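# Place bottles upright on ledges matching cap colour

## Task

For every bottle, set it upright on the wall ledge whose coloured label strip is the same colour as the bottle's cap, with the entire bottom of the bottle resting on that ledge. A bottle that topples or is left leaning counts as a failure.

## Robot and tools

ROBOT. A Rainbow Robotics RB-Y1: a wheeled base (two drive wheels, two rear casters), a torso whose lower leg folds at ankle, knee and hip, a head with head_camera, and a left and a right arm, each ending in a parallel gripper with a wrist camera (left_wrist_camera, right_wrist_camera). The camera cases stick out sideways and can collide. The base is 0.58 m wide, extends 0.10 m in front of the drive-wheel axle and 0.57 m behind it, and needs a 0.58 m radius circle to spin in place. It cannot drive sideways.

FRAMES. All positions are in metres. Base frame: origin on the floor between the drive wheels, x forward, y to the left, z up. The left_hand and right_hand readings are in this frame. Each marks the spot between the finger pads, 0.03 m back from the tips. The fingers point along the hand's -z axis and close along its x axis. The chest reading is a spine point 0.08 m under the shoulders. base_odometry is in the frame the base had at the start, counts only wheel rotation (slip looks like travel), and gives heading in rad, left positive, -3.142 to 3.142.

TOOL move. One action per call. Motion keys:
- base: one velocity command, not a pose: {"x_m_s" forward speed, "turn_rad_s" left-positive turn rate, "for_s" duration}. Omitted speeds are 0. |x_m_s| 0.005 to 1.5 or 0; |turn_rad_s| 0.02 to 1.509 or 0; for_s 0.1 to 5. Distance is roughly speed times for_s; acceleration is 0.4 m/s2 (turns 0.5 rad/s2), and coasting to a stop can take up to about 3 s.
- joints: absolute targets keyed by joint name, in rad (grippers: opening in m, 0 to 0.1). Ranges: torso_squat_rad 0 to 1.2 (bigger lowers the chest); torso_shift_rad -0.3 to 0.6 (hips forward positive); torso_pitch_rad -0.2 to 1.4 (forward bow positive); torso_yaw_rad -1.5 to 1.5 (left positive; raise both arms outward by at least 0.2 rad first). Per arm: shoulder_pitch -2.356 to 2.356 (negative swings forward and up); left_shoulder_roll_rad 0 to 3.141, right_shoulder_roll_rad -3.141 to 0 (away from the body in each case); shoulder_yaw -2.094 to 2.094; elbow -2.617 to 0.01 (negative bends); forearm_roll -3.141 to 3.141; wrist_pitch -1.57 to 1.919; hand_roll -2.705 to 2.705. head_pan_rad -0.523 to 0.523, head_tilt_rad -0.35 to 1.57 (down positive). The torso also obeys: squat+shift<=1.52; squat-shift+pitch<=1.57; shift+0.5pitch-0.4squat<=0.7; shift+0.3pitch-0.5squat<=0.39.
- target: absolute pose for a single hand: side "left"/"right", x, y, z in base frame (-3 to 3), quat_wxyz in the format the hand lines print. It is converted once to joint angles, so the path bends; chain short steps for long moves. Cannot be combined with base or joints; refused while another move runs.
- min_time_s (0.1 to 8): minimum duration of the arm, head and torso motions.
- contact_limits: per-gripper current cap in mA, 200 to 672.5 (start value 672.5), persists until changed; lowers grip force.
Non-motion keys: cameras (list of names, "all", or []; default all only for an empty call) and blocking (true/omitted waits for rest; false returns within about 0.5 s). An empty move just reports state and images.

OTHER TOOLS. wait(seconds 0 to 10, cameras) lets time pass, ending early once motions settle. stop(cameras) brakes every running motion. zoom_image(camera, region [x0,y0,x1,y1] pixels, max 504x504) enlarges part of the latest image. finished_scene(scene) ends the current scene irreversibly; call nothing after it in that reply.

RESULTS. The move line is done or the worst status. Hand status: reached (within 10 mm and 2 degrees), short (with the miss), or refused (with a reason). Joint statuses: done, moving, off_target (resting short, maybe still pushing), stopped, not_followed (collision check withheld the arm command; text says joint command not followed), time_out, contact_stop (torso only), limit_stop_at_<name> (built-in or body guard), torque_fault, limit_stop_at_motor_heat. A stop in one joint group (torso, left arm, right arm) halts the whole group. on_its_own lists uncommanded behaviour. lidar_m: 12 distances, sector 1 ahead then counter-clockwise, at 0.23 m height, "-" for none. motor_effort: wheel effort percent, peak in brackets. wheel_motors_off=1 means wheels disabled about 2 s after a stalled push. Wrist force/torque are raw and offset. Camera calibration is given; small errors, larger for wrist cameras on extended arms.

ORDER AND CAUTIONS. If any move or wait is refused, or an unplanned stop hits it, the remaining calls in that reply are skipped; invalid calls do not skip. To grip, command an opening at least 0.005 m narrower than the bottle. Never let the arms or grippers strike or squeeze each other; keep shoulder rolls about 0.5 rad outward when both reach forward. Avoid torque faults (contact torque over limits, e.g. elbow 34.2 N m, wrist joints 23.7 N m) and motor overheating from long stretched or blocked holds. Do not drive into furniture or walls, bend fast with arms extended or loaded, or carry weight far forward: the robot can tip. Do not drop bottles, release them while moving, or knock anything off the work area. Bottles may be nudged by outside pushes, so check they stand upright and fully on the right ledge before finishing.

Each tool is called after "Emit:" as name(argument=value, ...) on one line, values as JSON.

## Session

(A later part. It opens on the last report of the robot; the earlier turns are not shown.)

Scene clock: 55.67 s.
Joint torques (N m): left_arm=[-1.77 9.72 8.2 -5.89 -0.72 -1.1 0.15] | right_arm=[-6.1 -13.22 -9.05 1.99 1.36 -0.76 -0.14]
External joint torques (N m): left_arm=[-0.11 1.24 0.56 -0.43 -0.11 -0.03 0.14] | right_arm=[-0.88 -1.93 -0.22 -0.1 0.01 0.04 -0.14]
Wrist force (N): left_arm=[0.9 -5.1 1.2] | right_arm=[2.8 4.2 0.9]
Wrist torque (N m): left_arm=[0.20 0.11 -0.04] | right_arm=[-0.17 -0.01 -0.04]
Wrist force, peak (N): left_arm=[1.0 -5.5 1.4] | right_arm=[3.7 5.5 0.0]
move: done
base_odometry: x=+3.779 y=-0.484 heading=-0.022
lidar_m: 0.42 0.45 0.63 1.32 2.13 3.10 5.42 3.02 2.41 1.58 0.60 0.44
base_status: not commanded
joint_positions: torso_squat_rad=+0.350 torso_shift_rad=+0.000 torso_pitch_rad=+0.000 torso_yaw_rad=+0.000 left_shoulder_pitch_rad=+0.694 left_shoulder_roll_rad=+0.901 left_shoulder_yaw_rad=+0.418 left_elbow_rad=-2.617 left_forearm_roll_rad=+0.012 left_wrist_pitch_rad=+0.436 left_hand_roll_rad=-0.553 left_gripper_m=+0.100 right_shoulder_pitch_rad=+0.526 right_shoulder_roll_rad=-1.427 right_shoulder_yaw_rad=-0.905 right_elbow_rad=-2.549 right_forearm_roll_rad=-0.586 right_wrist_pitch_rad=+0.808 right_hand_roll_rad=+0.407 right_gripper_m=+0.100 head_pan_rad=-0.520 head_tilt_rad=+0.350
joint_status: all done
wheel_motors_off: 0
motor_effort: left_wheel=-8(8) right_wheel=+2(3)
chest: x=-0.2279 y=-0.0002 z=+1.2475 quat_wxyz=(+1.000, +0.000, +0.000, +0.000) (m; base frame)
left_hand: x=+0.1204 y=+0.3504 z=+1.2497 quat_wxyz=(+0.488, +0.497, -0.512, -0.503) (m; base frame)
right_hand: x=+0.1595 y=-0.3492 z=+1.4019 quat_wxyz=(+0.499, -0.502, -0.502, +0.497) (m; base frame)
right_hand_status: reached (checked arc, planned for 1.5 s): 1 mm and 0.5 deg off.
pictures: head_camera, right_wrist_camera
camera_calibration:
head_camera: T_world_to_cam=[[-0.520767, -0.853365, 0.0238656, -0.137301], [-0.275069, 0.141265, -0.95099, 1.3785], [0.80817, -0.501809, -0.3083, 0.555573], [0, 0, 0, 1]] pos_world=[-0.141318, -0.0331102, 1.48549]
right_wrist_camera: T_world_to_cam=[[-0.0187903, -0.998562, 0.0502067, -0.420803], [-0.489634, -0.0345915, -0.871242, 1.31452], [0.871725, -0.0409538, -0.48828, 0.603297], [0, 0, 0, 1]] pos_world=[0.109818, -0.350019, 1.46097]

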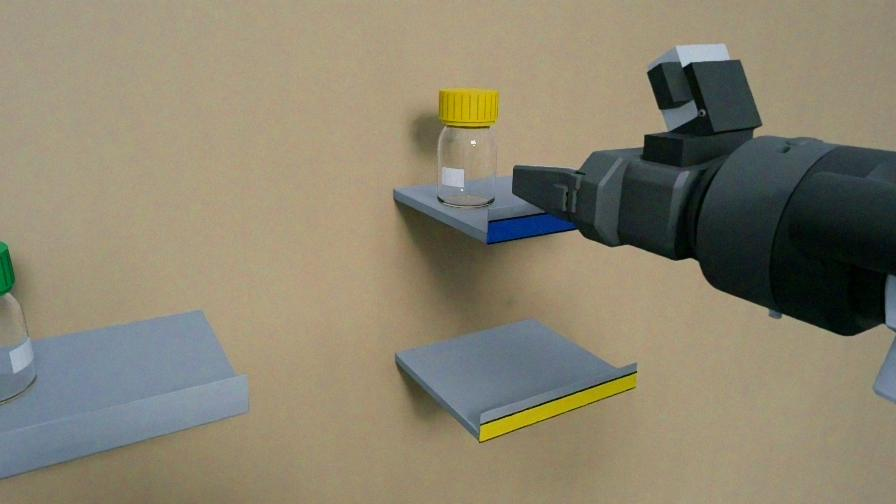

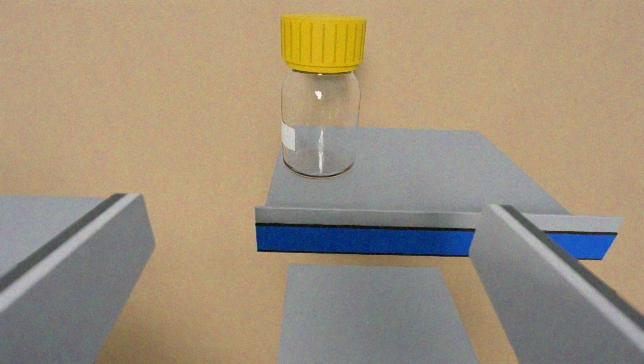

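Emit:
move(target={"side": "right", "x": 0.25, "y": -0.354, "z": 1.402, "quat_wxyz": [0.5, -0.5, -0.5, 0.5]}, min_time_s=1.0, cameras=["right_wrist_camera"])

Emit:
move(target={"side": "right", "x": 0.337, "y": -0.354, "z": 1.402, "quat_wxyz": [0.5, -0.5, -0.5, 0.5]}, min_time_s=1.0, cameras=["head_camera", "right_wrist_camera"])

Scene clock: 57.63 s.
Joint torques (N m): left_arm=[-1.92 10.13 8.63 -5.89 -0.86 -1.12 0.16] | right_arm=[-10.89 -12.69 -8.2 2.82 0.94 0.11 0.05]
External joint torques (N m): left_arm=[-0.25 1.65 0.99 -0.43 -0.26 -0.06 0.15] | right_arm=[-0.74 -1.54 2.58 -0.57 -0.18 -0.07 0.06]
Wrist force (N): left_arm=[0.9 -5.5 1.0] | right_arm=[2.9 4.3 0.5]
Wrist torque (N m): left_arm=[0.25 0.10 -0.02] | right_arm=[-0.23 0.00 -0.03]
Wrist force, peak (N): left_arm=[0.9 -5.5 1.0] | right_arm=[3.6 5.4 0.6]
move: done
base_odometry: x=+3.779 y=-0.484 heading=-0.022
lidar_m: 0.43 0.44 0.63 1.33 2.14 3.09 5.41 3.03 2.41 1.58 0.60 0.45
base_status: not commanded
joint_positions: torso_squat_rad=+0.350 torso_shift_rad=+0.000 torso_pitch_rad=+0.000 torso_yaw_rad=+0.000 left_shoulder_pitch_rad=+0.694 left_shoulder_roll_rad=+0.901 left_shoulder_yaw_rad=+0.418 left_elbow_rad=-2.617 left_forearm_roll_rad=+0.012 left_wrist_pitch_rad=+0.436 left_hand_roll_rad=-0.553 left_gripper_m=+0.100 right_shoulder_pitch_rad=+0.427 right_shoulder_roll_rad=-1.857 right_shoulder_yaw_rad=-0.567 right_elbow_rad=-2.223 right_forearm_roll_rad=-0.253 right_wrist_pitch_rad=+0.631 right_hand_roll_rad=-0.088 right_gripper_m=+0.100 head_pan_rad=-0.520 head_tilt_rad=+0.350
joint_status: all done
wheel_motors_off: 0
motor_effort: left_wheel=-8(9) right_wheel=+3(3)
chest: x=-0.2279 y=-0.0002 z=+1.2475 quat_wxyz=(+1.000, +0.000, +0.000, +0.000) (m; base frame)
left_hand: x=+0.1204 y=+0.3504 z=+1.2497 quat_wxyz=(+0.488, +0.497, -0.512, -0.503) (m; base frame)
right_hand: x=+0.2495 y=-0.3537 z=+1.4025 quat_wxyz=(+0.500, -0.496, -0.499, +0.505) (m; base frame)
right_hand_status: reached (checked arc, planned for 1.0 s): 1 mm and 0.8 deg off.
pictures: right_wrist_camera
camera_calibration:
right_wrist_camera: T_world_to_cam=[[-0.00868918, -0.998522, 0.0536532, -0.430992], [-0.505142, -0.0419226, -0.862017, 1.34717], [0.862992, -0.0345927, -0.504031, 0.551405], [0, 0, 0, 1]] pos_world=[0.20091, -0.354803, 1.46234]

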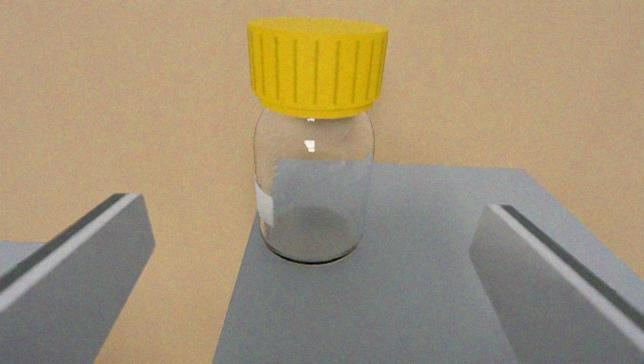

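Scene clock: 58.97 s.
Joint torques (N m): left_arm=[-1.64 9.76 8.26 -5.75 -0.84 -1.18 0.23] | right_arm=[-13.78 -5.95 -9.62 5.45 0.27 1.3 0.07]
External joint torques (N m): left_arm=[0.03 1.28 0.62 -0.29 -0.23 -0.12 0.22] | right_arm=[1.7 -0.9 0.2 -0.56 -0.34 -0.06 0.08]
Wrist force (N): left_arm=[1.0 -5.1 1.1] | right_arm=[2.5 4.6 0.5]
Wrist torque (N m): left_arm=[0.18 0.11 -0.01] | right_arm=[-0.23 0.00 0.01]
Wrist force, peak (N): left_arm=[1.0 -5.5 1.3] | right_arm=[3.8 5.1 0.7]
move: done
base_odometry: x=+3.779 y=-0.484 heading=-0.022
lidar_m: 0.42 0.45 0.62 1.33 2.14 3.10 5.41 3.03 2.40 1.57 0.61 0.44
base_status: not commanded
joint_positions: torso_squat_rad=+0.350 torso_shift_rad=+0.000 torso_pitch_rad=+0.000 torso_yaw_rad=+0.000 left_shoulder_pitch_rad=+0.694 left_shoulder_roll_rad=+0.901 left_shoulder_yaw_rad=+0.418 left_elbow_rad=-2.617 left_forearm_roll_rad=+0.012 left_wrist_pitch_rad=+0.436 left_hand_roll_rad=-0.553 left_gripper_m=+0.100 right_shoulder_pitch_rad=+0.728 right_shoulder_roll_rad=-2.307 right_shoulder_yaw_rad=-0.629 right_elbow_rad=-1.863 right_forearm_roll_rad=+0.093 right_wrist_pitch_rad=+0.544 right_hand_roll_rad=-0.738 right_gripper_m=+0.100 head_pan_rad=-0.520 head_tilt_rad=+0.350
joint_status: all done
wheel_motors_off: 0
motor_effort: left_wheel=-9(9) right_wheel=+3(4)
chest: x=-0.2279 y=-0.0002 z=+1.2475 quat_wxyz=(+1.000, +0.000, +0.000, +0.000) (m; base frame)
left_hand: x=+0.1204 y=+0.3504 z=+1.2497 quat_wxyz=(+0.488, +0.497, -0.512, -0.503) (m; base frame)
right_hand: x=+0.3363 y=-0.3537 z=+1.4026 quat_wxyz=(+0.503, -0.498, -0.496, +0.502) (m; base frame)
right_hand_status: reached (checked arc, planned for 1.0 s): 1 mm and 0.7 deg off.
pictures: head_camera, right_wrist_camera
camera_calibration:
head_camera: T_world_to_cam=[[-0.520813, -0.853334, 0.0239745, -0.137468], [-0.275026, 0.141137, -0.951021, 1.37854], [0.808155, -0.501898, -0.308195, 0.555411], [0, 0, 0, 1]] pos_world=[-0.141318, -0.0331098, 1.48549]
right_wrist_camera: T_world_to_cam=[[-0.0193502, -0.998434, 0.0524923, -0.425076], [-0.506488, -0.0354779, -0.861517, 1.39313], [0.86203, -0.0432572, -0.505008, 0.475267], [0, 0, 0, 1]] pos_world=[0.287683, -0.354426, 1.46253]

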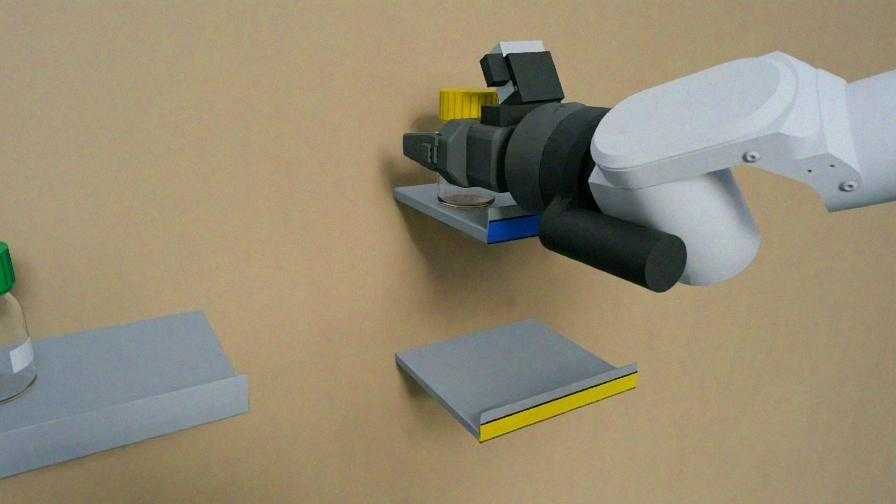

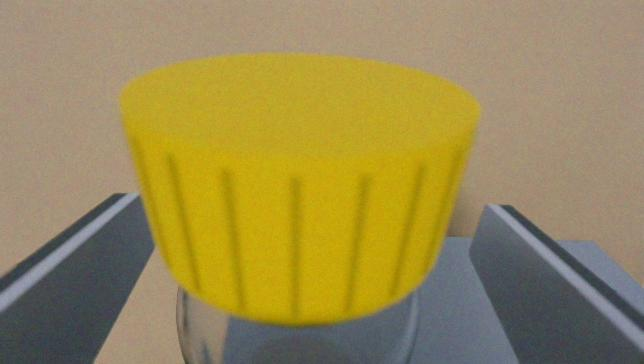

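Emit:
move(target={"side": "right", "x": 0.328, "y": -0.352, "z": 1.402, "quat_wxyz": [0.5, -0.5, -0.5, 0.5]}, min_time_s=0.5)

Emit:
move(joints={"right_gripper_m": 0.046}, cameras=["head_camera", "right_wrist_camera"])

Scene clock: 60.27 s.
Joint torques (N m): left_arm=[-1.29 9.72 8.29 -5.84 -0.78 -1.04 0.15] | right_arm=[-15.36 -5.09 -6.64 5.2 0.43 1.39 0.05]
External joint torques (N m): left_arm=[0.38 1.24 0.66 -0.37 -0.17 0.02 0.13] | right_arm=[-0.31 0.31 3.3 -0.6 -0.23 0.06 0.06]
Wrist force (N): left_arm=[0.9 -5.0 1.0] | right_arm=[2.5 4.5 0.6]
Wrist torque (N m): left_arm=[0.17 0.11 -0.01] | right_arm=[-0.22 0.04 -0.17]
Wrist force, peak (N): left_arm=[1.2 -5.4 1.0] | right_arm=[3.0 5.6 1.0]
move: done
base_odometry: x=+3.779 y=-0.484 heading=-0.022
lidar_m: 0.43 0.45 0.63 1.33 2.14 3.09 5.41 3.02 2.41 1.58 0.60 0.44
base_status: not commanded
joint_positions: torso_squat_rad=+0.350 torso_shift_rad=+0.000 torso_pitch_rad=+0.000 torso_yaw_rad=+0.000 left_shoulder_pitch_rad=+0.694 left_shoulder_roll_rad=+0.901 left_shoulder_yaw_rad=+0.418 left_elbow_rad=-2.617 left_forearm_roll_rad=+0.012 left_wrist_pitch_rad=+0.436 left_hand_roll_rad=-0.553 left_gripper_m=+0.100 right_shoulder_pitch_rad=+0.715 right_shoulder_roll_rad=-2.278 right_shoulder_yaw_rad=-0.625 right_elbow_rad=-1.904 right_forearm_roll_rad=+0.105 right_wrist_pitch_rad=+0.568 right_hand_roll_rad=-0.726 right_gripper_m=+0.100 head_pan_rad=-0.520 head_tilt_rad=+0.350
joint_status: all done
wheel_motors_off: 0
motor_effort: left_wheel=-9(9) right_wheel=+3(3)
chest: x=-0.2279 y=-0.0002 z=+1.2475 quat_wxyz=(+1.000, +0.000, +0.000, +0.000) (m; base frame)
left_hand: x=+0.1204 y=+0.3504 z=+1.2497 quat_wxyz=(+0.488, +0.497, -0.512, -0.503) (m; base frame)
right_hand: x=+0.3286 y=-0.3516 z=+1.4021 quat_wxyz=(+0.500, -0.500, -0.500, +0.500) (m; base frame)
right_hand_status: reached (checked arc, planned for 0.5 s): 1 mm and 0.1 deg off.
pictures: none

Scene clock: 61.40 s.
Joint torques (N m): left_arm=[-1.93 10.26 8.52 -5.97 -0.72 -1.13 0.19] | right_arm=[-15.48 -5.51 -6.42 4.99 0.52 1.38 0.02]
External joint torques (N m): left_arm=[-0.26 1.78 0.89 -0.5 -0.12 -0.06 0.18] | right_arm=[-0.43 -0.11 3.52 -0.8 -0.14 0.05 0.02]
Wrist force (N): left_arm=[0.9 -5.3 1.1] | right_arm=[3.2 4.0 0.9]
Wrist torque (N m): left_arm=[0.21 0.11 -0.03] | right_arm=[-0.21 0.05 -0.18]
Wrist force, peak (N): left_arm=[1.2 -5.5 1.0] | right_arm=[4.0 4.7 1.2]
move: off_target
base_odometry: x=+3.779 y=-0.484 heading=-0.022
lidar_m: 0.42 0.45 0.63 1.33 2.13 3.10 5.41 3.03 2.41 1.58 0.60 0.44
base_status: not commanded
joint_positions: torso_squat_rad=+0.350 torso_shift_rad=+0.000 torso_pitch_rad=+0.000 torso_yaw_rad=+0.000 left_shoulder_pitch_rad=+0.694 left_shoulder_roll_rad=+0.901 left_shoulder_yaw_rad=+0.418 left_elbow_rad=-2.617 left_forearm_roll_rad=+0.012 left_wrist_pitch_rad=+0.436 left_hand_roll_rad=-0.553 left_gripper_m=+0.100 right_shoulder_pitch_rad=+0.715 right_shoulder_roll_rad=-2.278 right_shoulder_yaw_rad=-0.625 right_elbow_rad=-1.905 right_forearm_roll_rad=+0.105 right_wrist_pitch_rad=+0.568 right_hand_roll_rad=-0.726 right_gripper_m=+0.055 head_pan_rad=-0.520 head_tilt_rad=+0.350
joint_status: right_gripper_m off_target (ended at +0.055, target +0.046)
wheel_motors_off: 0
motor_effort: left_wheel=-9(9) right_wheel=+3(4)
chest: x=-0.2279 y=-0.0002 z=+1.2475 quat_wxyz=(+1.000, +0.000, +0.000, +0.000) (m; base frame)
left_hand: x=+0.1204 y=+0.3504 z=+1.2497 quat_wxyz=(+0.488, +0.497, -0.512, -0.503) (m; base frame)
right_hand: x=+0.3286 y=-0.3516 z=+1.4021 quat_wxyz=(+0.500, -0.500, -0.500, +0.500) (m; base frame)
pictures: head_camera, right_wrist_camera
camera_calibration:
head_camera: T_world_to_cam=[[-0.520813, -0.853334, 0.0239745, -0.137468], [-0.275026, 0.141137, -0.951021, 1.37854], [0.808155, -0.501898, -0.308195, 0.555411], [0, 0, 0, 1]] pos_world=[-0.141318, -0.0331098, 1.48549]
right_wrist_camera: T_world_to_cam=[[-0.0158066, -0.99857, 0.051073, -0.422341], [-0.496443, -0.0365008, -0.867302, 1.3934], [0.867925, -0.0390639, -0.495156, 0.467501], [0, 0, 0, 1]] pos_world=[0.279312, -0.352614, 1.46155]

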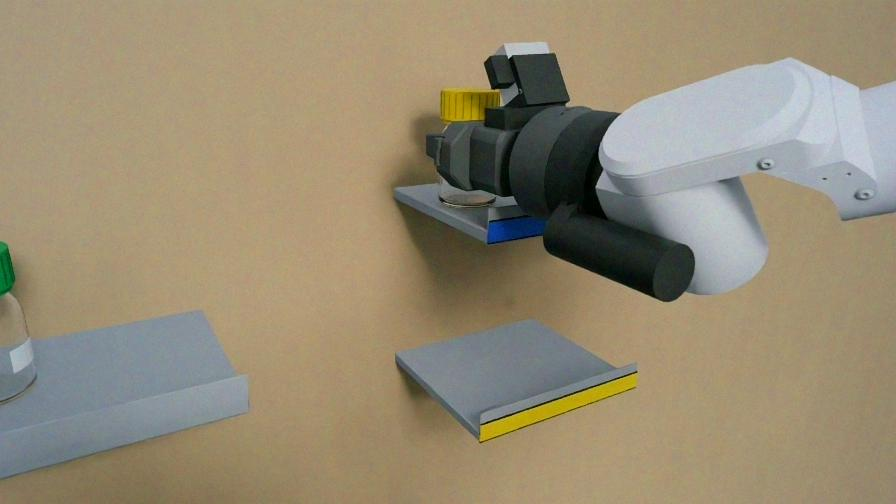

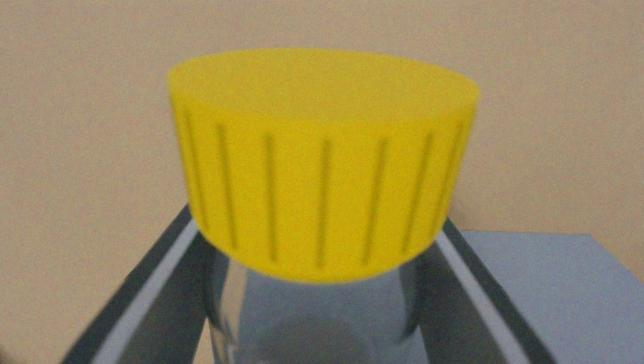

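Emit:
move(target={"side": "right", "x": 0.326, "y": -0.355, "z": 1.436, "quat_wxyz": [0.5, -0.5, -0.5, 0.5]}, min_time_s=0.7)

Emit:
move(target={"side": "right", "x": 0.18, "y": -0.395, "z": 1.43, "quat_wxyz": [0.5, -0.5, -0.5, 0.5]}, min_time_s=1.2, cameras=["head_camera", "right_wrist_camera"])

Scene clock: 63.13 s.
Joint torques (N m): left_arm=[-1.6 10.2 8.62 -5.88 -0.79 -1.02 0.09] | right_arm=[-15.47 -7.23 -7.28 6.09 0.77 1.17 -0.02]
External joint torques (N m): left_arm=[0.07 1.72 0.99 -0.42 -0.18 0.04 0.08] | right_arm=[-0.91 -0.14 2.66 -0.09 0.15 0.02 -0.01]
Wrist force (N): left_arm=[1.0 -5.2 1.2] | right_arm=[2.4 5.2 0.1]
Wrist torque (N m): left_arm=[0.21 0.12 -0.02] | right_arm=[-0.15 -0.04 -0.24]
Wrist force, peak (N): left_arm=[0.9 -5.4 1.4] | right_arm=[3.1 7.3 0.8]
move: done
base_odometry: x=+3.779 y=-0.484 heading=-0.022
lidar_m: 0.43 0.45 0.62 1.32 2.14 3.10 5.41 3.03 2.41 1.57 0.61 0.45
base_status: not commanded
joint_positions: torso_squat_rad=+0.350 torso_shift_rad=+0.000 torso_pitch_rad=+0.000 torso_yaw_rad=+0.000 left_shoulder_pitch_rad=+0.694 left_shoulder_roll_rad=+0.901 left_shoulder_yaw_rad=+0.418 left_elbow_rad=-2.617 left_forearm_roll_rad=+0.012 left_wrist_pitch_rad=+0.436 left_hand_roll_rad=-0.553 left_gripper_m=+0.100 right_shoulder_pitch_rad=+0.583 right_shoulder_roll_rad=-2.270 right_shoulder_yaw_rad=-0.574 right_elbow_rad=-1.868 right_forearm_roll_rad=-0.033 right_wrist_pitch_rad=+0.488 right_hand_roll_rad=-0.612 right_gripper_m=+0.055 head_pan_rad=-0.520 head_tilt_rad=+0.350
joint_status: all done
wheel_motors_off: 0
motor_effort: left_wheel=-9(9) right_wheel=+3(4)
chest: x=-0.2279 y=-0.0002 z=+1.2475 quat_wxyz=(+1.000, +0.000, +0.000, +0.000) (m; base frame)
left_hand: x=+0.1204 y=+0.3504 z=+1.2497 quat_wxyz=(+0.488, +0.497, -0.512, -0.503) (m; base frame)
right_hand: x=+0.3259 y=-0.3549 z=+1.4360 quat_wxyz=(+0.499, -0.500, -0.501, +0.500) (m; base frame)
right_hand_status: reached (checked arc, planned for 0.7 s): 0 mm and 0.2 deg off.
pictures: none

Scene clock: 65.00 s.
Joint torques (N m): left_arm=[-1.85 9.6 8.7 -5.76 -0.84 -1.16 0.16] | right_arm=[-3.95 -12.3 -9.74 1.92 1.25 -1.12 -0.45]
External joint torques (N m): left_arm=[-0.18 1.13 1.07 -0.3 -0.23 -0.09 0.15] | right_arm=[1.69 -1.42 0.21 -0.47 0.21 -0.1 -0.44]
Wrist force (N): left_arm=[0.8 -5.2 1.2] | right_arm=[2.5 5.8 0.7]
Wrist torque (N m): left_arm=[0.21 0.09 -0.02] | right_arm=[-0.24 -0.05 -0.17]
Wrist force, peak (N): left_arm=[1.0 -5.6 1.5] | right_arm=[3.6 6.5 0.5]
move: done
base_odometry: x=+3.779 y=-0.484 heading=-0.022
lidar_m: 0.42 0.45 0.63 1.32 2.13 3.10 5.41 3.03 2.41 1.58 0.60 0.45
base_status: not commanded
joint_positions: torso_squat_rad=+0.350 torso_shift_rad=+0.000 torso_pitch_rad=+0.000 torso_yaw_rad=+0.000 left_shoulder_pitch_rad=+0.694 left_shoulder_roll_rad=+0.901 left_shoulder_yaw_rad=+0.418 left_elbow_rad=-2.617 left_forearm_roll_rad=+0.012 left_wrist_pitch_rad=+0.436 left_hand_roll_rad=-0.553 left_gripper_m=+0.100 right_shoulder_pitch_rad=+0.682 right_shoulder_roll_rad=-1.495 right_shoulder_yaw_rad=-1.068 right_elbow_rad=-2.327 right_forearm_roll_rad=-0.763 right_wrist_pitch_rad=+0.615 right_hand_roll_rad=+0.533 right_gripper_m=+0.055 head_pan_rad=-0.520 head_tilt_rad=+0.350
joint_status: all done
wheel_motors_off: 0
motor_effort: left_wheel=-9(10) right_wheel=+4(4)
chest: x=-0.2280 y=-0.0002 z=+1.2475 quat_wxyz=(+1.000, +0.000, +0.000, +0.000) (m; base frame)
left_hand: x=+0.1204 y=+0.3504 z=+1.2497 quat_wxyz=(+0.488, +0.497, -0.512, -0.503) (m; base frame)
right_hand: x=+0.1799 y=-0.3947 z=+1.4302 quat_wxyz=(+0.500, -0.502, -0.501, +0.498) (m; base frame)
right_hand_status: reached (checked arc, planned for 1.2 s): 0 mm and 0.4 deg off.
pictures: head_camera, right_wrist_camera
camera_calibration:
head_camera: T_world_to_cam=[[-0.520837, -0.853322, 0.0238941, -0.137352], [-0.274981, 0.141209, -0.951023, 1.37856], [0.808155, -0.501899, -0.308194, 0.55541], [0, 0, 0, 1]] pos_world=[-0.141318, -0.03311, 1.48549]
right_wrist_camera: T_world_to_cam=[[-0.0197095, -0.998553, 0.0500278, -0.466885], [-0.491757, -0.0338846, -0.870073, 1.34645], [0.870509, -0.0417502, -0.490378, 0.600351], [0, 0, 0, 1]] pos_world=[0.130312, -0.395521, 1.48926]

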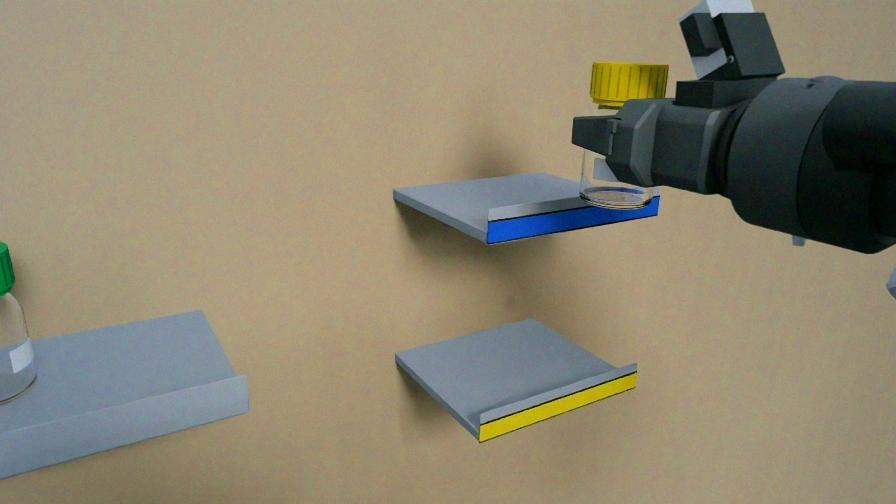

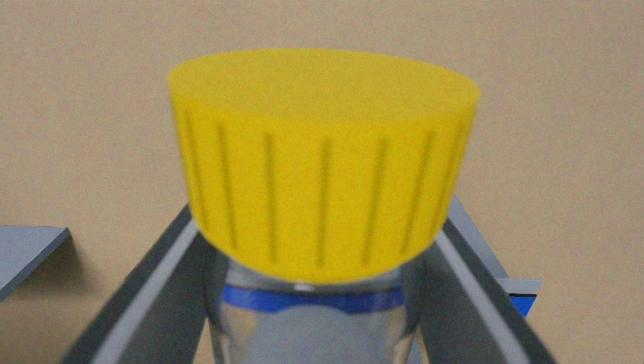

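Emit:
move(target={"side": "right", "x": 0.15, "y": -0.40, "z": 1.33, "quat_wxyz": [0.5, -0.5, -0.5, 0.5]}, min_time_s=1.0)

Emit:
move(target={"side": "right", "x": 0.17, "y": -0.40, "z": 1.245, "quat_wxyz": [0.5, -0.5, -0.5, 0.5]}, min_time_s=1.0, cameras=["head_camera", "right_wrist_camera"])

Scene clock: 66.70 s.
Joint torques (N m): left_arm=[-1.82 9.55 8.26 -5.85 -0.88 -0.99 0.08] | right_arm=[-2.23 -11.11 -7.82 -1.1 0.9 -1.07 -0.11]
External joint torques (N m): left_arm=[-0.15 1.07 0.63 -0.39 -0.28 0.07 0.07] | right_arm=[0.92 -0.42 1.8 -0.16 0.04 -0.07 -0.1]
Wrist force (N): left_arm=[1.1 -5.3 0.9] | right_arm=[2.6 5.4 0.8]
Wrist torque (N m): left_arm=[0.22 0.14 -0.01] | right_arm=[-0.17 0.03 -0.02]
Wrist force, peak (N): left_arm=[1.0 -5.5 1.0] | right_arm=[3.0 7.0 0.6]
move: done
base_odometry: x=+3.779 y=-0.484 heading=-0.022
lidar_m: 0.43 0.45 0.62 1.33 2.14 3.09 5.41 3.03 2.40 1.58 0.60 0.44
base_status: not commanded
joint_positions: torso_squat_rad=+0.350 torso_shift_rad=+0.000 torso_pitch_rad=+0.000 torso_yaw_rad=+0.000 left_shoulder_pitch_rad=+0.694 left_shoulder_roll_rad=+0.901 left_shoulder_yaw_rad=+0.418 left_elbow_rad=-2.617 left_forearm_roll_rad=+0.012 left_wrist_pitch_rad=+0.436 left_hand_roll_rad=-0.553 left_gripper_m=+0.100 right_shoulder_pitch_rad=+0.721 right_shoulder_roll_rad=-1.207 right_shoulder_yaw_rad=-0.796 right_elbow_rad=-2.478 right_forearm_roll_rad=-0.425 right_wrist_pitch_rad=+0.487 right_hand_roll_rad=+0.516 right_gripper_m=+0.055 head_pan_rad=-0.520 head_tilt_rad=+0.350
joint_status: all done
wheel_motors_off: 0
motor_effort: left_wheel=-9(10) right_wheel=+3(5)
chest: x=-0.2280 y=-0.0002 z=+1.2475 quat_wxyz=(+1.000, +0.000, +0.000, +0.000) (m; base frame)
left_hand: x=+0.1204 y=+0.3504 z=+1.2497 quat_wxyz=(+0.488, +0.497, -0.512, -0.503) (m; base frame)
right_hand: x=+0.1503 y=-0.3993 z=+1.3300 quat_wxyz=(+0.500, -0.498, -0.500, +0.502) (m; base frame)
right_hand_status: reached (checked arc, planned for 1.0 s): 1 mm and 0.4 deg off.
pictures: none

Scene clock: 68.03 s.
Joint torques (N m): left_arm=[-1.79 9.98 8.12 -5.73 -0.7 -1.16 0.25] | right_arm=[-5.25 -12.62 -7.9 -4.4 0.77 -1.28 -0.03]
External joint torques (N m): left_arm=[-0.12 1.5 0.49 -0.27 -0.09 -0.09 0.23] | right_arm=[-1.14 -0.78 1.58 0.21 0.07 -0.22 -0.02]
Wrist force (N): left_arm=[0.7 -4.9 1.2] | right_arm=[3.2 5.7 0.3]
Wrist torque (N m): left_arm=[0.17 0.09 -0.03] | right_arm=[-0.17 0.06 -0.25]
Wrist force, peak (N): left_arm=[1.0 -5.4 1.4] | right_arm=[3.6 6.7 0.2]
move: done
base_odometry: x=+3.779 y=-0.484 heading=-0.022
lidar_m: 0.43 0.45 0.63 1.33 2.14 3.10 5.41 3.03 2.40 1.58 0.61 0.44
base_status: not commanded
joint_positions: torso_squat_rad=+0.350 torso_shift_rad=+0.000 torso_pitch_rad=+0.000 torso_yaw_rad=+0.000 left_shoulder_pitch_rad=+0.694 left_shoulder_roll_rad=+0.901 left_shoulder_yaw_rad=+0.418 left_elbow_rad=-2.617 left_forearm_roll_rad=+0.012 left_wrist_pitch_rad=+0.436 left_hand_roll_rad=-0.553 left_gripper_m=+0.100 right_shoulder_pitch_rad=+0.533 right_shoulder_roll_rad=-1.023 right_shoulder_yaw_rad=-0.393 right_elbow_rad=-2.368 right_forearm_roll_rad=-0.106 right_wrist_pitch_rad=+0.391 right_hand_roll_rad=+0.556 right_gripper_m=+0.055 head_pan_rad=-0.520 head_tilt_rad=+0.350
joint_status: all done
wheel_motors_off: 0
motor_effort: left_wheel=-10(10) right_wheel=+3(4)
chest: x=-0.2280 y=-0.0002 z=+1.2475 quat_wxyz=(+1.000, +0.000, +0.000, +0.000) (m; base frame)
left_hand: x=+0.1204 y=+0.3504 z=+1.2497 quat_wxyz=(+0.488, +0.497, -0.512, -0.503) (m; base frame)
right_hand: x=+0.1700 y=-0.3996 z=+1.2446 quat_wxyz=(+0.501, -0.499, -0.500, +0.501) (m; base frame)
right_hand_status: reached (checked arc, planned for 1.0 s): 1 mm and 0.2 deg off.
pictures: head_camera, right_wrist_camera
camera_calibration:
head_camera: T_world_to_cam=[[-0.520813, -0.853334, 0.0239745, -0.137468], [-0.275026, 0.141137, -0.951021, 1.37854], [0.808155, -0.501898, -0.308195, 0.555411], [0, 0, 0, 1]] pos_world=[-0.141318, -0.0331098, 1.48549]
right_wrist_camera: T_world_to_cam=[[-0.0151729, -0.998578, 0.0511061, -0.464859], [-0.499614, -0.0367024, -0.86547, 1.1744], [0.866115, -0.0386651, -0.498347, 0.529708], [0, 0, 0, 1]] pos_world=[0.120907, -0.400613, 1.30415]

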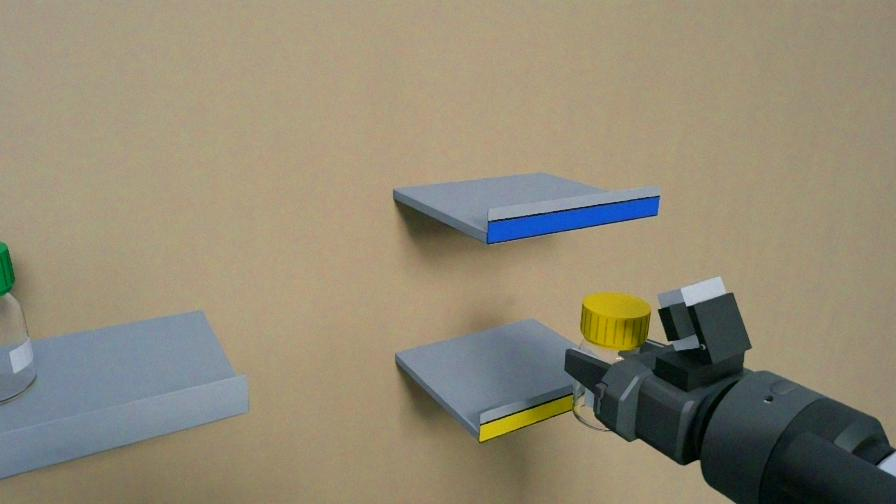

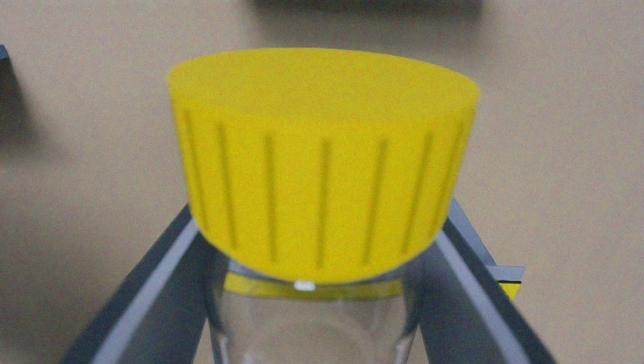

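Emit:
move(target={"side": "right", "x": 0.235, "y": -0.405, "z": 1.246, "quat_wxyz": [0.5, -0.5, -0.5, 0.5]}, min_time_s=0.8, cameras=["head_camera", "right_wrist_camera"])

Emit:
move(target={"side": "right", "x": 0.298, "y": -0.405, "z": 1.246, "quat_wxyz": [0.5, -0.5, -0.5, 0.5]}, min_time_s=0.8, cameras=["head_camera", "right_wrist_camera"])

Scene clock: 69.63 s.
Joint torques (N m): left_arm=[-1.94 10.02 8.57 -5.81 -0.79 -1.09 0.13] | right_arm=[-8.85 -16.17 -8.51 -4.11 0.82 -1.08 -0.09]
External joint torques (N m): left_arm=[-0.28 1.54 0.94 -0.35 -0.18 -0.02 0.12] | right_arm=[-0.48 -1.88 1.93 0.45 0.07 -0.04 -0.08]
Wrist force (N): left_arm=[1.0 -5.3 1.3] | right_arm=[2.6 7.1 0.4]
Wrist torque (N m): left_arm=[0.22 0.12 -0.01] | right_arm=[-0.35 0.02 -0.03]
Wrist force, peak (N): left_arm=[0.8 -5.6 1.2] | right_arm=[2.8 7.4 0.0]
move: done
base_odometry: x=+3.779 y=-0.484 heading=-0.022
lidar_m: 0.43 0.45 0.63 1.33 2.13 3.10 5.41 3.02 2.41 1.57 0.61 0.45
base_status: not commanded
joint_positions: torso_squat_rad=+0.350 torso_shift_rad=+0.000 torso_pitch_rad=+0.000 torso_yaw_rad=+0.000 left_shoulder_pitch_rad=+0.694 left_shoulder_roll_rad=+0.901 left_shoulder_yaw_rad=+0.418 left_elbow_rad=-2.617 left_forearm_roll_rad=+0.012 left_wrist_pitch_rad=+0.436 left_hand_roll_rad=-0.553 left_gripper_m=+0.100 right_shoulder_pitch_rad=+0.222 right_shoulder_roll_rad=-1.095 right_shoulder_yaw_rad=-0.190 right_elbow_rad=-2.152 right_forearm_roll_rad=-0.092 right_wrist_pitch_rad=+0.420 right_hand_roll_rad=+0.542 right_gripper_m=+0.055 head_pan_rad=-0.520 head_tilt_rad=+0.350
joint_status: all done
wheel_motors_off: 0
motor_effort: left_wheel=-10(10) right_wheel=+3(4)
chest: x=-0.2280 y=-0.0002 z=+1.2475 quat_wxyz=(+1.000, +0.000, +0.000, +0.000) (m; base frame)
left_hand: x=+0.1204 y=+0.3504 z=+1.2497 quat_wxyz=(+0.488, +0.497, -0.512, -0.503) (m; base frame)
right_hand: x=+0.2348 y=-0.4050 z=+1.2459 quat_wxyz=(+0.500, -0.500, -0.500, +0.500) (m; base frame)
right_hand_status: reached (checked arc, planned for 0.8 s): 0 mm and 0.0 deg off.
pictures: head_camera, right_wrist_camera
camera_calibration:
head_camera: T_world_to_cam=[[-0.520813, -0.853334, 0.0239745, -0.137468], [-0.275026, 0.141137, -0.951021, 1.37854], [0.808155, -0.501898, -0.308195, 0.555411], [0, 0, 0, 1]] pos_world=[-0.141318, -0.0331098, 1.48549]
right_wrist_camera: T_world_to_cam=[[-0.0169032, -0.998537, 0.0513566, -0.469225], [-0.496594, -0.0361968, -0.867228, 1.20952], [0.867819, -0.0401623, -0.495256, 0.469107], [0, 0, 0, 1]] pos_world=[0.185609, -0.405917, 1.30535]

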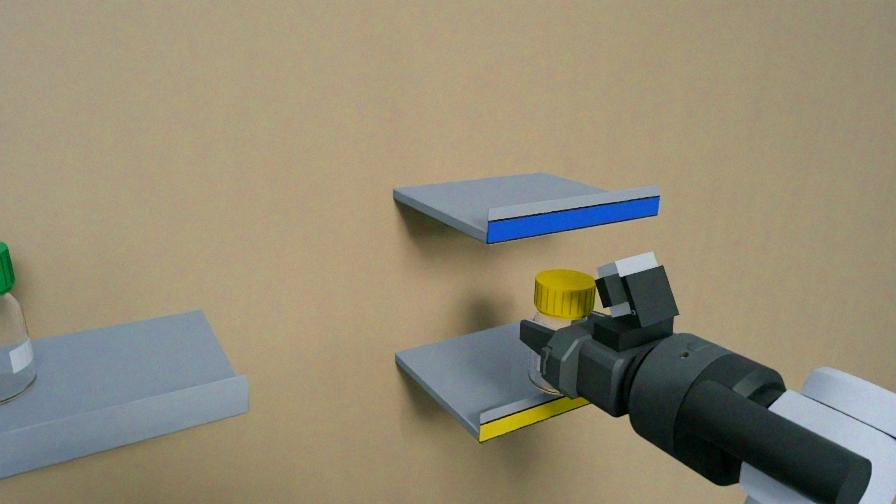

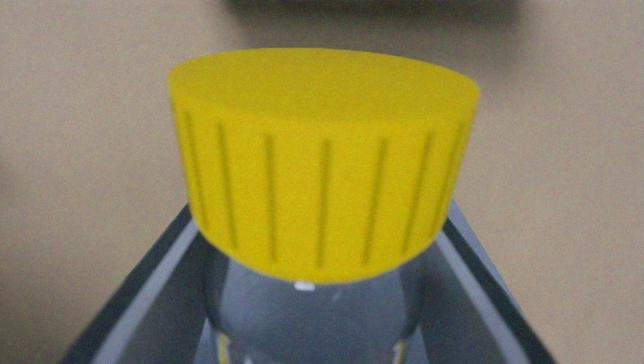

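Scene clock: 70.77 s.
Joint torques (N m): left_arm=[-1.66 9.95 8.44 -5.79 -0.78 -1.21 0.25] | right_arm=[-13.15 -17.66 -9 -4.7 0.6 -1.2 0.14]
External joint torques (N m): left_arm=[0.01 1.47 0.81 -0.33 -0.17 -0.14 0.24] | right_arm=[-0.74 -2.03 1.94 0.01 -0.12 -0.13 0.15]
Wrist force (N): left_arm=[0.8 -5.2 0.9] | right_arm=[2.5 6.0 0.4]
Wrist torque (N m): left_arm=[0.21 0.12 -0.02] | right_arm=[-0.19 0.01 -0.26]
Wrist force, peak (N): left_arm=[1.0 -5.4 1.3] | right_arm=[2.6 7.4 0.9]
move: done
base_odometry: x=+3.779 y=-0.484 heading=-0.022
lidar_m: 0.43 0.45 0.62 1.32 2.13 3.10 5.41 3.03 2.41 1.58 0.60 0.44
base_status: not commanded
joint_positions: torso_squat_rad=+0.350 torso_shift_rad=+0.000 torso_pitch_rad=+0.000 torso_yaw_rad=+0.000 left_shoulder_pitch_rad=+0.694 left_shoulder_roll_rad=+0.901 left_shoulder_yaw_rad=+0.418 left_elbow_rad=-2.617 left_forearm_roll_rad=+0.012 left_wrist_pitch_rad=+0.436 left_hand_roll_rad=-0.553 left_gripper_m=+0.100 right_shoulder_pitch_rad=-0.083 right_shoulder_roll_rad=-1.100 right_shoulder_yaw_rad=+0.018 right_elbow_rad=-1.914 right_forearm_roll_rad=-0.100 right_wrist_pitch_rad=+0.406 right_hand_roll_rad=+0.564 right_gripper_m=+0.055 head_pan_rad=-0.520 head_tilt_rad=+0.350
joint_status: all done
wheel_motors_off: 0
motor_effort: left_wheel=-10(10) right_wheel=+3(4)
chest: x=-0.2279 y=-0.0002 z=+1.2475 quat_wxyz=(+1.000, +0.000, +0.000, +0.000) (m; base frame)
left_hand: x=+0.1204 y=+0.3504 z=+1.2497 quat_wxyz=(+0.488, +0.497, -0.512, -0.503) (m; base frame)
right_hand: x=+0.2978 y=-0.4050 z=+1.2459 quat_wxyz=(+0.500, -0.500, -0.500, +0.500) (m; base frame)
right_hand_status: reached (checked arc, planned for 0.8 s): 0 mm and 0.0 deg off.
pictures: head_camera, right_wrist_camera
camera_calibration:
head_camera: T_world_to_cam=[[-0.520745, -0.853376, 0.0239474, -0.13742], [-0.275037, 0.141145, -0.951017, 1.37854], [0.808195, -0.501823, -0.308211, 0.555443], [0, 0, 0, 1]] pos_world=[-0.141319, -0.0331098, 1.48549]
right_wrist_camera: T_world_to_cam=[[-0.0171288, -0.998533, 0.0513631, -0.468113], [-0.496599, -0.0360904, -0.867229, 1.2408], [0.867811, -0.0403615, -0.495252, 0.414438], [0, 0, 0, 1]] pos_world=[0.248508, -0.405918, 1.30535]

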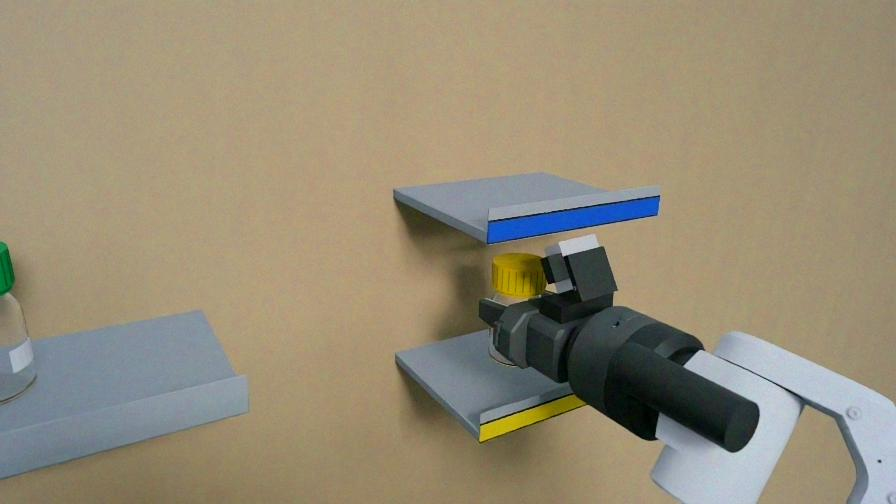

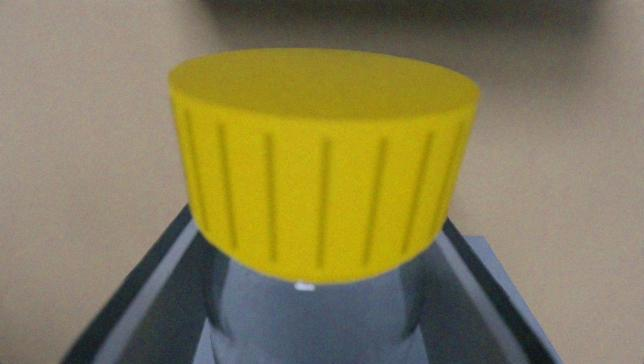

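Emit:
move(target={"side": "right", "x": 0.298, "y": -0.405, "z": 1.218, "quat_wxyz": [0.5, -0.5, -0.5, 0.5]}, min_time_s=0.8, cameras=["head_camera"])

Emit:
zoom_image(camera="head_camera", region=[390, 230, 630, 450])

Scene clock: 72.33 s.
Joint torques (N m): left_arm=[-1.67 9.8 7.91 -5.72 -0.89 -1.1 0.18] | right_arm=[-11.44 -15.92 -8.25 -5.06 0.48 -1.6 0.15]
External joint torques (N m): left_arm=[0 1.33 0.28 -0.26 -0.28 -0.04 0.17] | right_arm=[0.86 -0.72 2.28 0.47 -0.16 -0.49 0.16]
Wrist force (N): left_arm=[0.9 -5.2 1.0] | right_arm=[2.7 5.9 1.0]
Wrist torque (N m): left_arm=[0.19 0.11 -0.02] | right_arm=[-0.17 -0.01 -0.25]
Wrist force, peak (N): left_arm=[1.2 -5.7 1.0] | right_arm=[3.5 6.9 0.6]
move: done
base_odometry: x=+3.779 y=-0.484 heading=-0.022
lidar_m: 0.43 0.45 0.63 1.33 2.14 3.09 5.41 3.02 2.40 1.57 0.61 0.44
base_status: not commanded
joint_positions: torso_squat_rad=+0.350 torso_shift_rad=+0.000 torso_pitch_rad=+0.000 torso_yaw_rad=+0.000 left_shoulder_pitch_rad=+0.694 left_shoulder_roll_rad=+0.901 left_shoulder_yaw_rad=+0.418 left_elbow_rad=-2.617 left_forearm_roll_rad=+0.012 left_wrist_pitch_rad=+0.436 left_hand_roll_rad=-0.553 left_gripper_m=+0.100 right_shoulder_pitch_rad=-0.063 right_shoulder_roll_rad=-1.021 right_shoulder_yaw_rad=+0.027 right_elbow_rad=-1.875 right_forearm_roll_rad=-0.034 right_wrist_pitch_rad=+0.354 right_hand_roll_rad=+0.582 right_gripper_m=+0.055 head_pan_rad=-0.520 head_tilt_rad=+0.350
joint_status: all done
wheel_motors_off: 0
motor_effort: left_wheel=-10(10) right_wheel=+3(5)
chest: x=-0.2279 y=-0.0002 z=+1.2475 quat_wxyz=(+1.000, +0.000, +0.000, +0.000) (m; base frame)
left_hand: x=+0.1204 y=+0.3504 z=+1.2497 quat_wxyz=(+0.488, +0.497, -0.512, -0.503) (m; base frame)
right_hand: x=+0.2980 y=-0.4051 z=+1.2182 quat_wxyz=(+0.500, -0.500, -0.500, +0.500) (m; base frame)
right_hand_status: reached (checked arc, planned for 0.8 s): 0 mm and 0.0 deg off.
pictures: head_camera
camera_calibration:
head_camera: T_world_to_cam=[[-0.520745, -0.853376, 0.0239474, -0.13742], [-0.275037, 0.141145, -0.951017, 1.37854], [0.808195, -0.501823, -0.308211, 0.555443], [0, 0, 0, 1]] pos_world=[-0.141319, -0.0331098, 1.48549]

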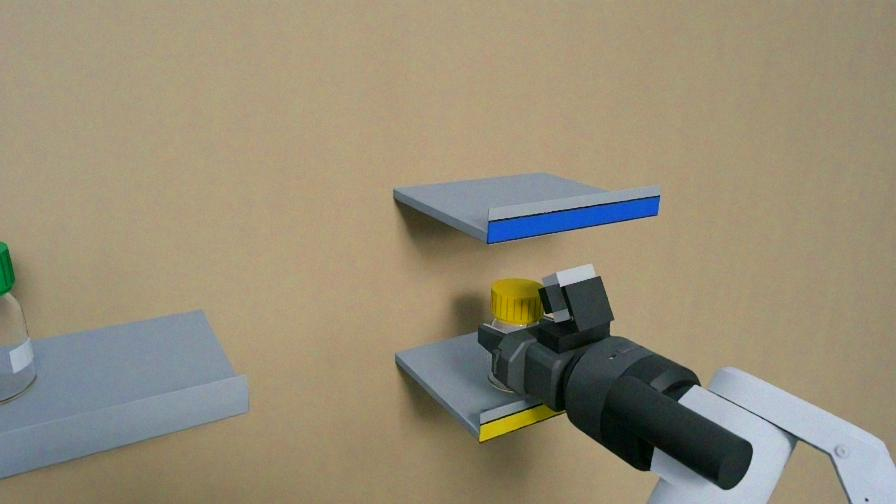

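Scaled by 2.100 from the camera's 896x504 image, which has a finer 1280x720 frame.

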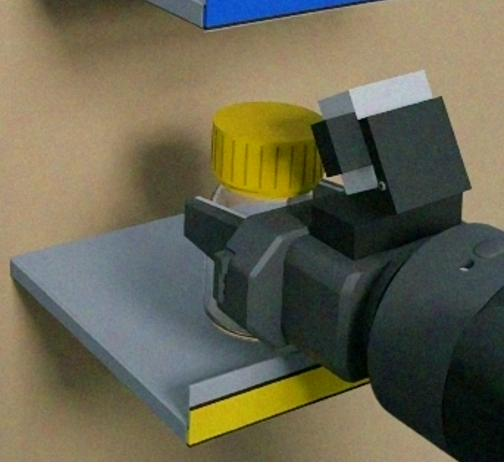

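Emit:
move(target={"side": "right", "x": 0.298, "y": -0.405, "z": 1.2145, "quat_wxyz": [0.5, -0.5, -0.5, 0.5]}, min_time_s=0.5)

Emit:
move(joints={"right_gripper_m": 0.1}, cameras=["head_camera", "right_wrist_camera"])

Scene clock: 73.50 s.
Joint torques (N m): left_arm=[-1.35 9.78 8.41 -5.92 -0.95 -1.07 0.11] | right_arm=[-8.34 -14.21 -6.45 -4.1 0.24 -0.71 0.16]
External joint torques (N m): left_arm=[0.32 1.3 0.78 -0.46 -0.34 -0.01 0.09] | right_arm=[3.95 0.93 4.02 1.52 -0.38 0.41 0.17]
Wrist force (N): left_arm=[1.1 -5.3 1.2] | right_arm=[2.8 -1.0 3.4]
Wrist torque (N m): left_arm=[0.22 0.13 -0.03] | right_arm=[-0.28 0.16 -0.15]
Wrist force, peak (N): left_arm=[1.4 -5.3 1.3] | right_arm=[3.0 6.8 0.9]
move: done
base_odometry: x=+3.779 y=-0.484 heading=-0.022
lidar_m: 0.43 0.45 0.63 1.32 2.13 3.09 5.41 3.03 2.41 1.58 0.60 0.45
base_status: not commanded
joint_positions: torso_squat_rad=+0.350 torso_shift_rad=+0.000 torso_pitch_rad=+0.000 torso_yaw_rad=+0.000 left_shoulder_pitch_rad=+0.694 left_shoulder_roll_rad=+0.901 left_shoulder_yaw_rad=+0.418 left_elbow_rad=-2.617 left_forearm_roll_rad=+0.012 left_wrist_pitch_rad=+0.436 left_hand_roll_rad=-0.553 left_gripper_m=+0.100 right_shoulder_pitch_rad=-0.061 right_shoulder_roll_rad=-1.011 right_shoulder_yaw_rad=+0.028 right_elbow_rad=-1.870 right_forearm_roll_rad=-0.026 right_wrist_pitch_rad=+0.347 right_hand_roll_rad=+0.585 right_gripper_m=+0.055 head_pan_rad=-0.520 head_tilt_rad=+0.350
joint_status: all done
wheel_motors_off: 0
motor_effort: left_wheel=-10(10) right_wheel=+3(5)
chest: x=-0.2280 y=-0.0002 z=+1.2475 quat_wxyz=(+1.000, +0.000, +0.000, +0.000) (m; base frame)
left_hand: x=+0.1204 y=+0.3504 z=+1.2497 quat_wxyz=(+0.488, +0.497, -0.512, -0.503) (m; base frame)
right_hand: x=+0.2980 y=-0.4050 z=+1.2154 quat_wxyz=(+0.499, -0.500, -0.500, +0.500) (m; base frame)
right_hand_status: reached (checked arc, planned for 0.5 s): 1 mm and 0.1 deg off.
pictures: none

Scene clock: 74.50 s.
Joint torques (N m): left_arm=[-1.81 9.96 8.67 -5.96 -0.9 -1.11 0.18] | right_arm=[-10.34 -14.86 -7.26 -4.67 0.56 -0.9 0.24]
External joint torques (N m): left_arm=[-0.14 1.48 1.04 -0.5 -0.29 -0.04 0.17] | right_arm=[1.95 0.28 3.21 0.96 -0.06 0.21 0.25]
Wrist force (N): left_arm=[0.8 -5.3 1.2] | right_arm=[2.7 4.5 0.8]
Wrist torque (N m): left_arm=[0.22 0.11 -0.02] | right_arm=[-0.20 0.03 -0.26]
Wrist force, peak (N): left_arm=[0.8 -5.4 1.3] | right_arm=[3.0 5.7 0.6]
move: done
base_odometry: x=+3.779 y=-0.484 heading=-0.022
lidar_m: 0.43 0.44 0.63 1.33 2.13 3.10 5.41 3.03 2.40 1.57 0.60 0.45
base_status: not commanded
joint_positions: torso_squat_rad=+0.350 torso_shift_rad=+0.000 torso_pitch_rad=+0.000 torso_yaw_rad=+0.000 left_shoulder_pitch_rad=+0.694 left_shoulder_roll_rad=+0.901 left_shoulder_yaw_rad=+0.418 left_elbow_rad=-2.617 left_forearm_roll_rad=+0.012 left_wrist_pitch_rad=+0.436 left_hand_roll_rad=-0.553 left_gripper_m=+0.100 right_shoulder_pitch_rad=-0.060 right_shoulder_roll_rad=-1.011 right_shoulder_yaw_rad=+0.028 right_elbow_rad=-1.870 right_forearm_roll_rad=-0.026 right_wrist_pitch_rad=+0.347 right_hand_roll_rad=+0.585 right_gripper_m=+0.100 head_pan_rad=-0.520 head_tilt_rad=+0.350
joint_status: all done
wheel_motors_off: 0
motor_effort: left_wheel=-10(10) right_wheel=+3(5)
chest: x=-0.2280 y=-0.0002 z=+1.2475 quat_wxyz=(+1.000, +0.000, +0.000, +0.000) (m; base frame)
left_hand: x=+0.1204 y=+0.3504 z=+1.2497 quat_wxyz=(+0.488, +0.497, -0.512, -0.503) (m; base frame)
right_hand: x=+0.2980 y=-0.4050 z=+1.2151 quat_wxyz=(+0.500, -0.500, -0.500, +0.500) (m; base frame)
pictures: head_camera, right_wrist_camera
camera_calibration:
head_camera: T_world_to_cam=[[-0.52076, -0.853368, 0.0238957, -0.137345], [-0.275008, 0.141191, -0.951018, 1.37854], [0.808195, -0.501824, -0.30821, 0.555442], [0, 0, 0, 1]] pos_world=[-0.141319, -0.03311, 1.48549]
right_wrist_camera: T_world_to_cam=[[-0.0167983, -0.998515, 0.0518222, -0.467182], [-0.495708, -0.0366943, -0.867714, 1.21426], [0.868327, -0.0402648, -0.494355, 0.397728], [0, 0, 0, 1]] pos_world=[0.248711, -0.405918, 1.27446]

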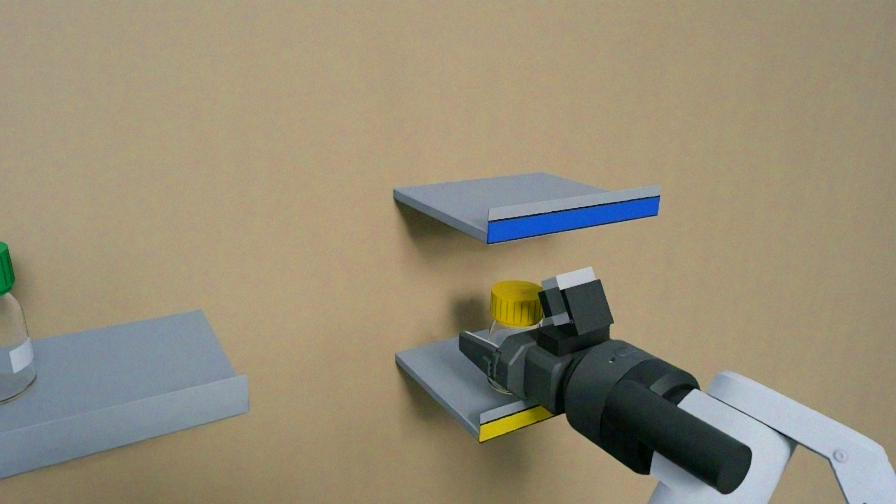

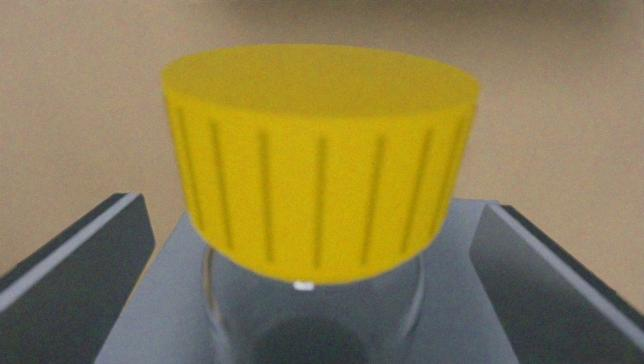

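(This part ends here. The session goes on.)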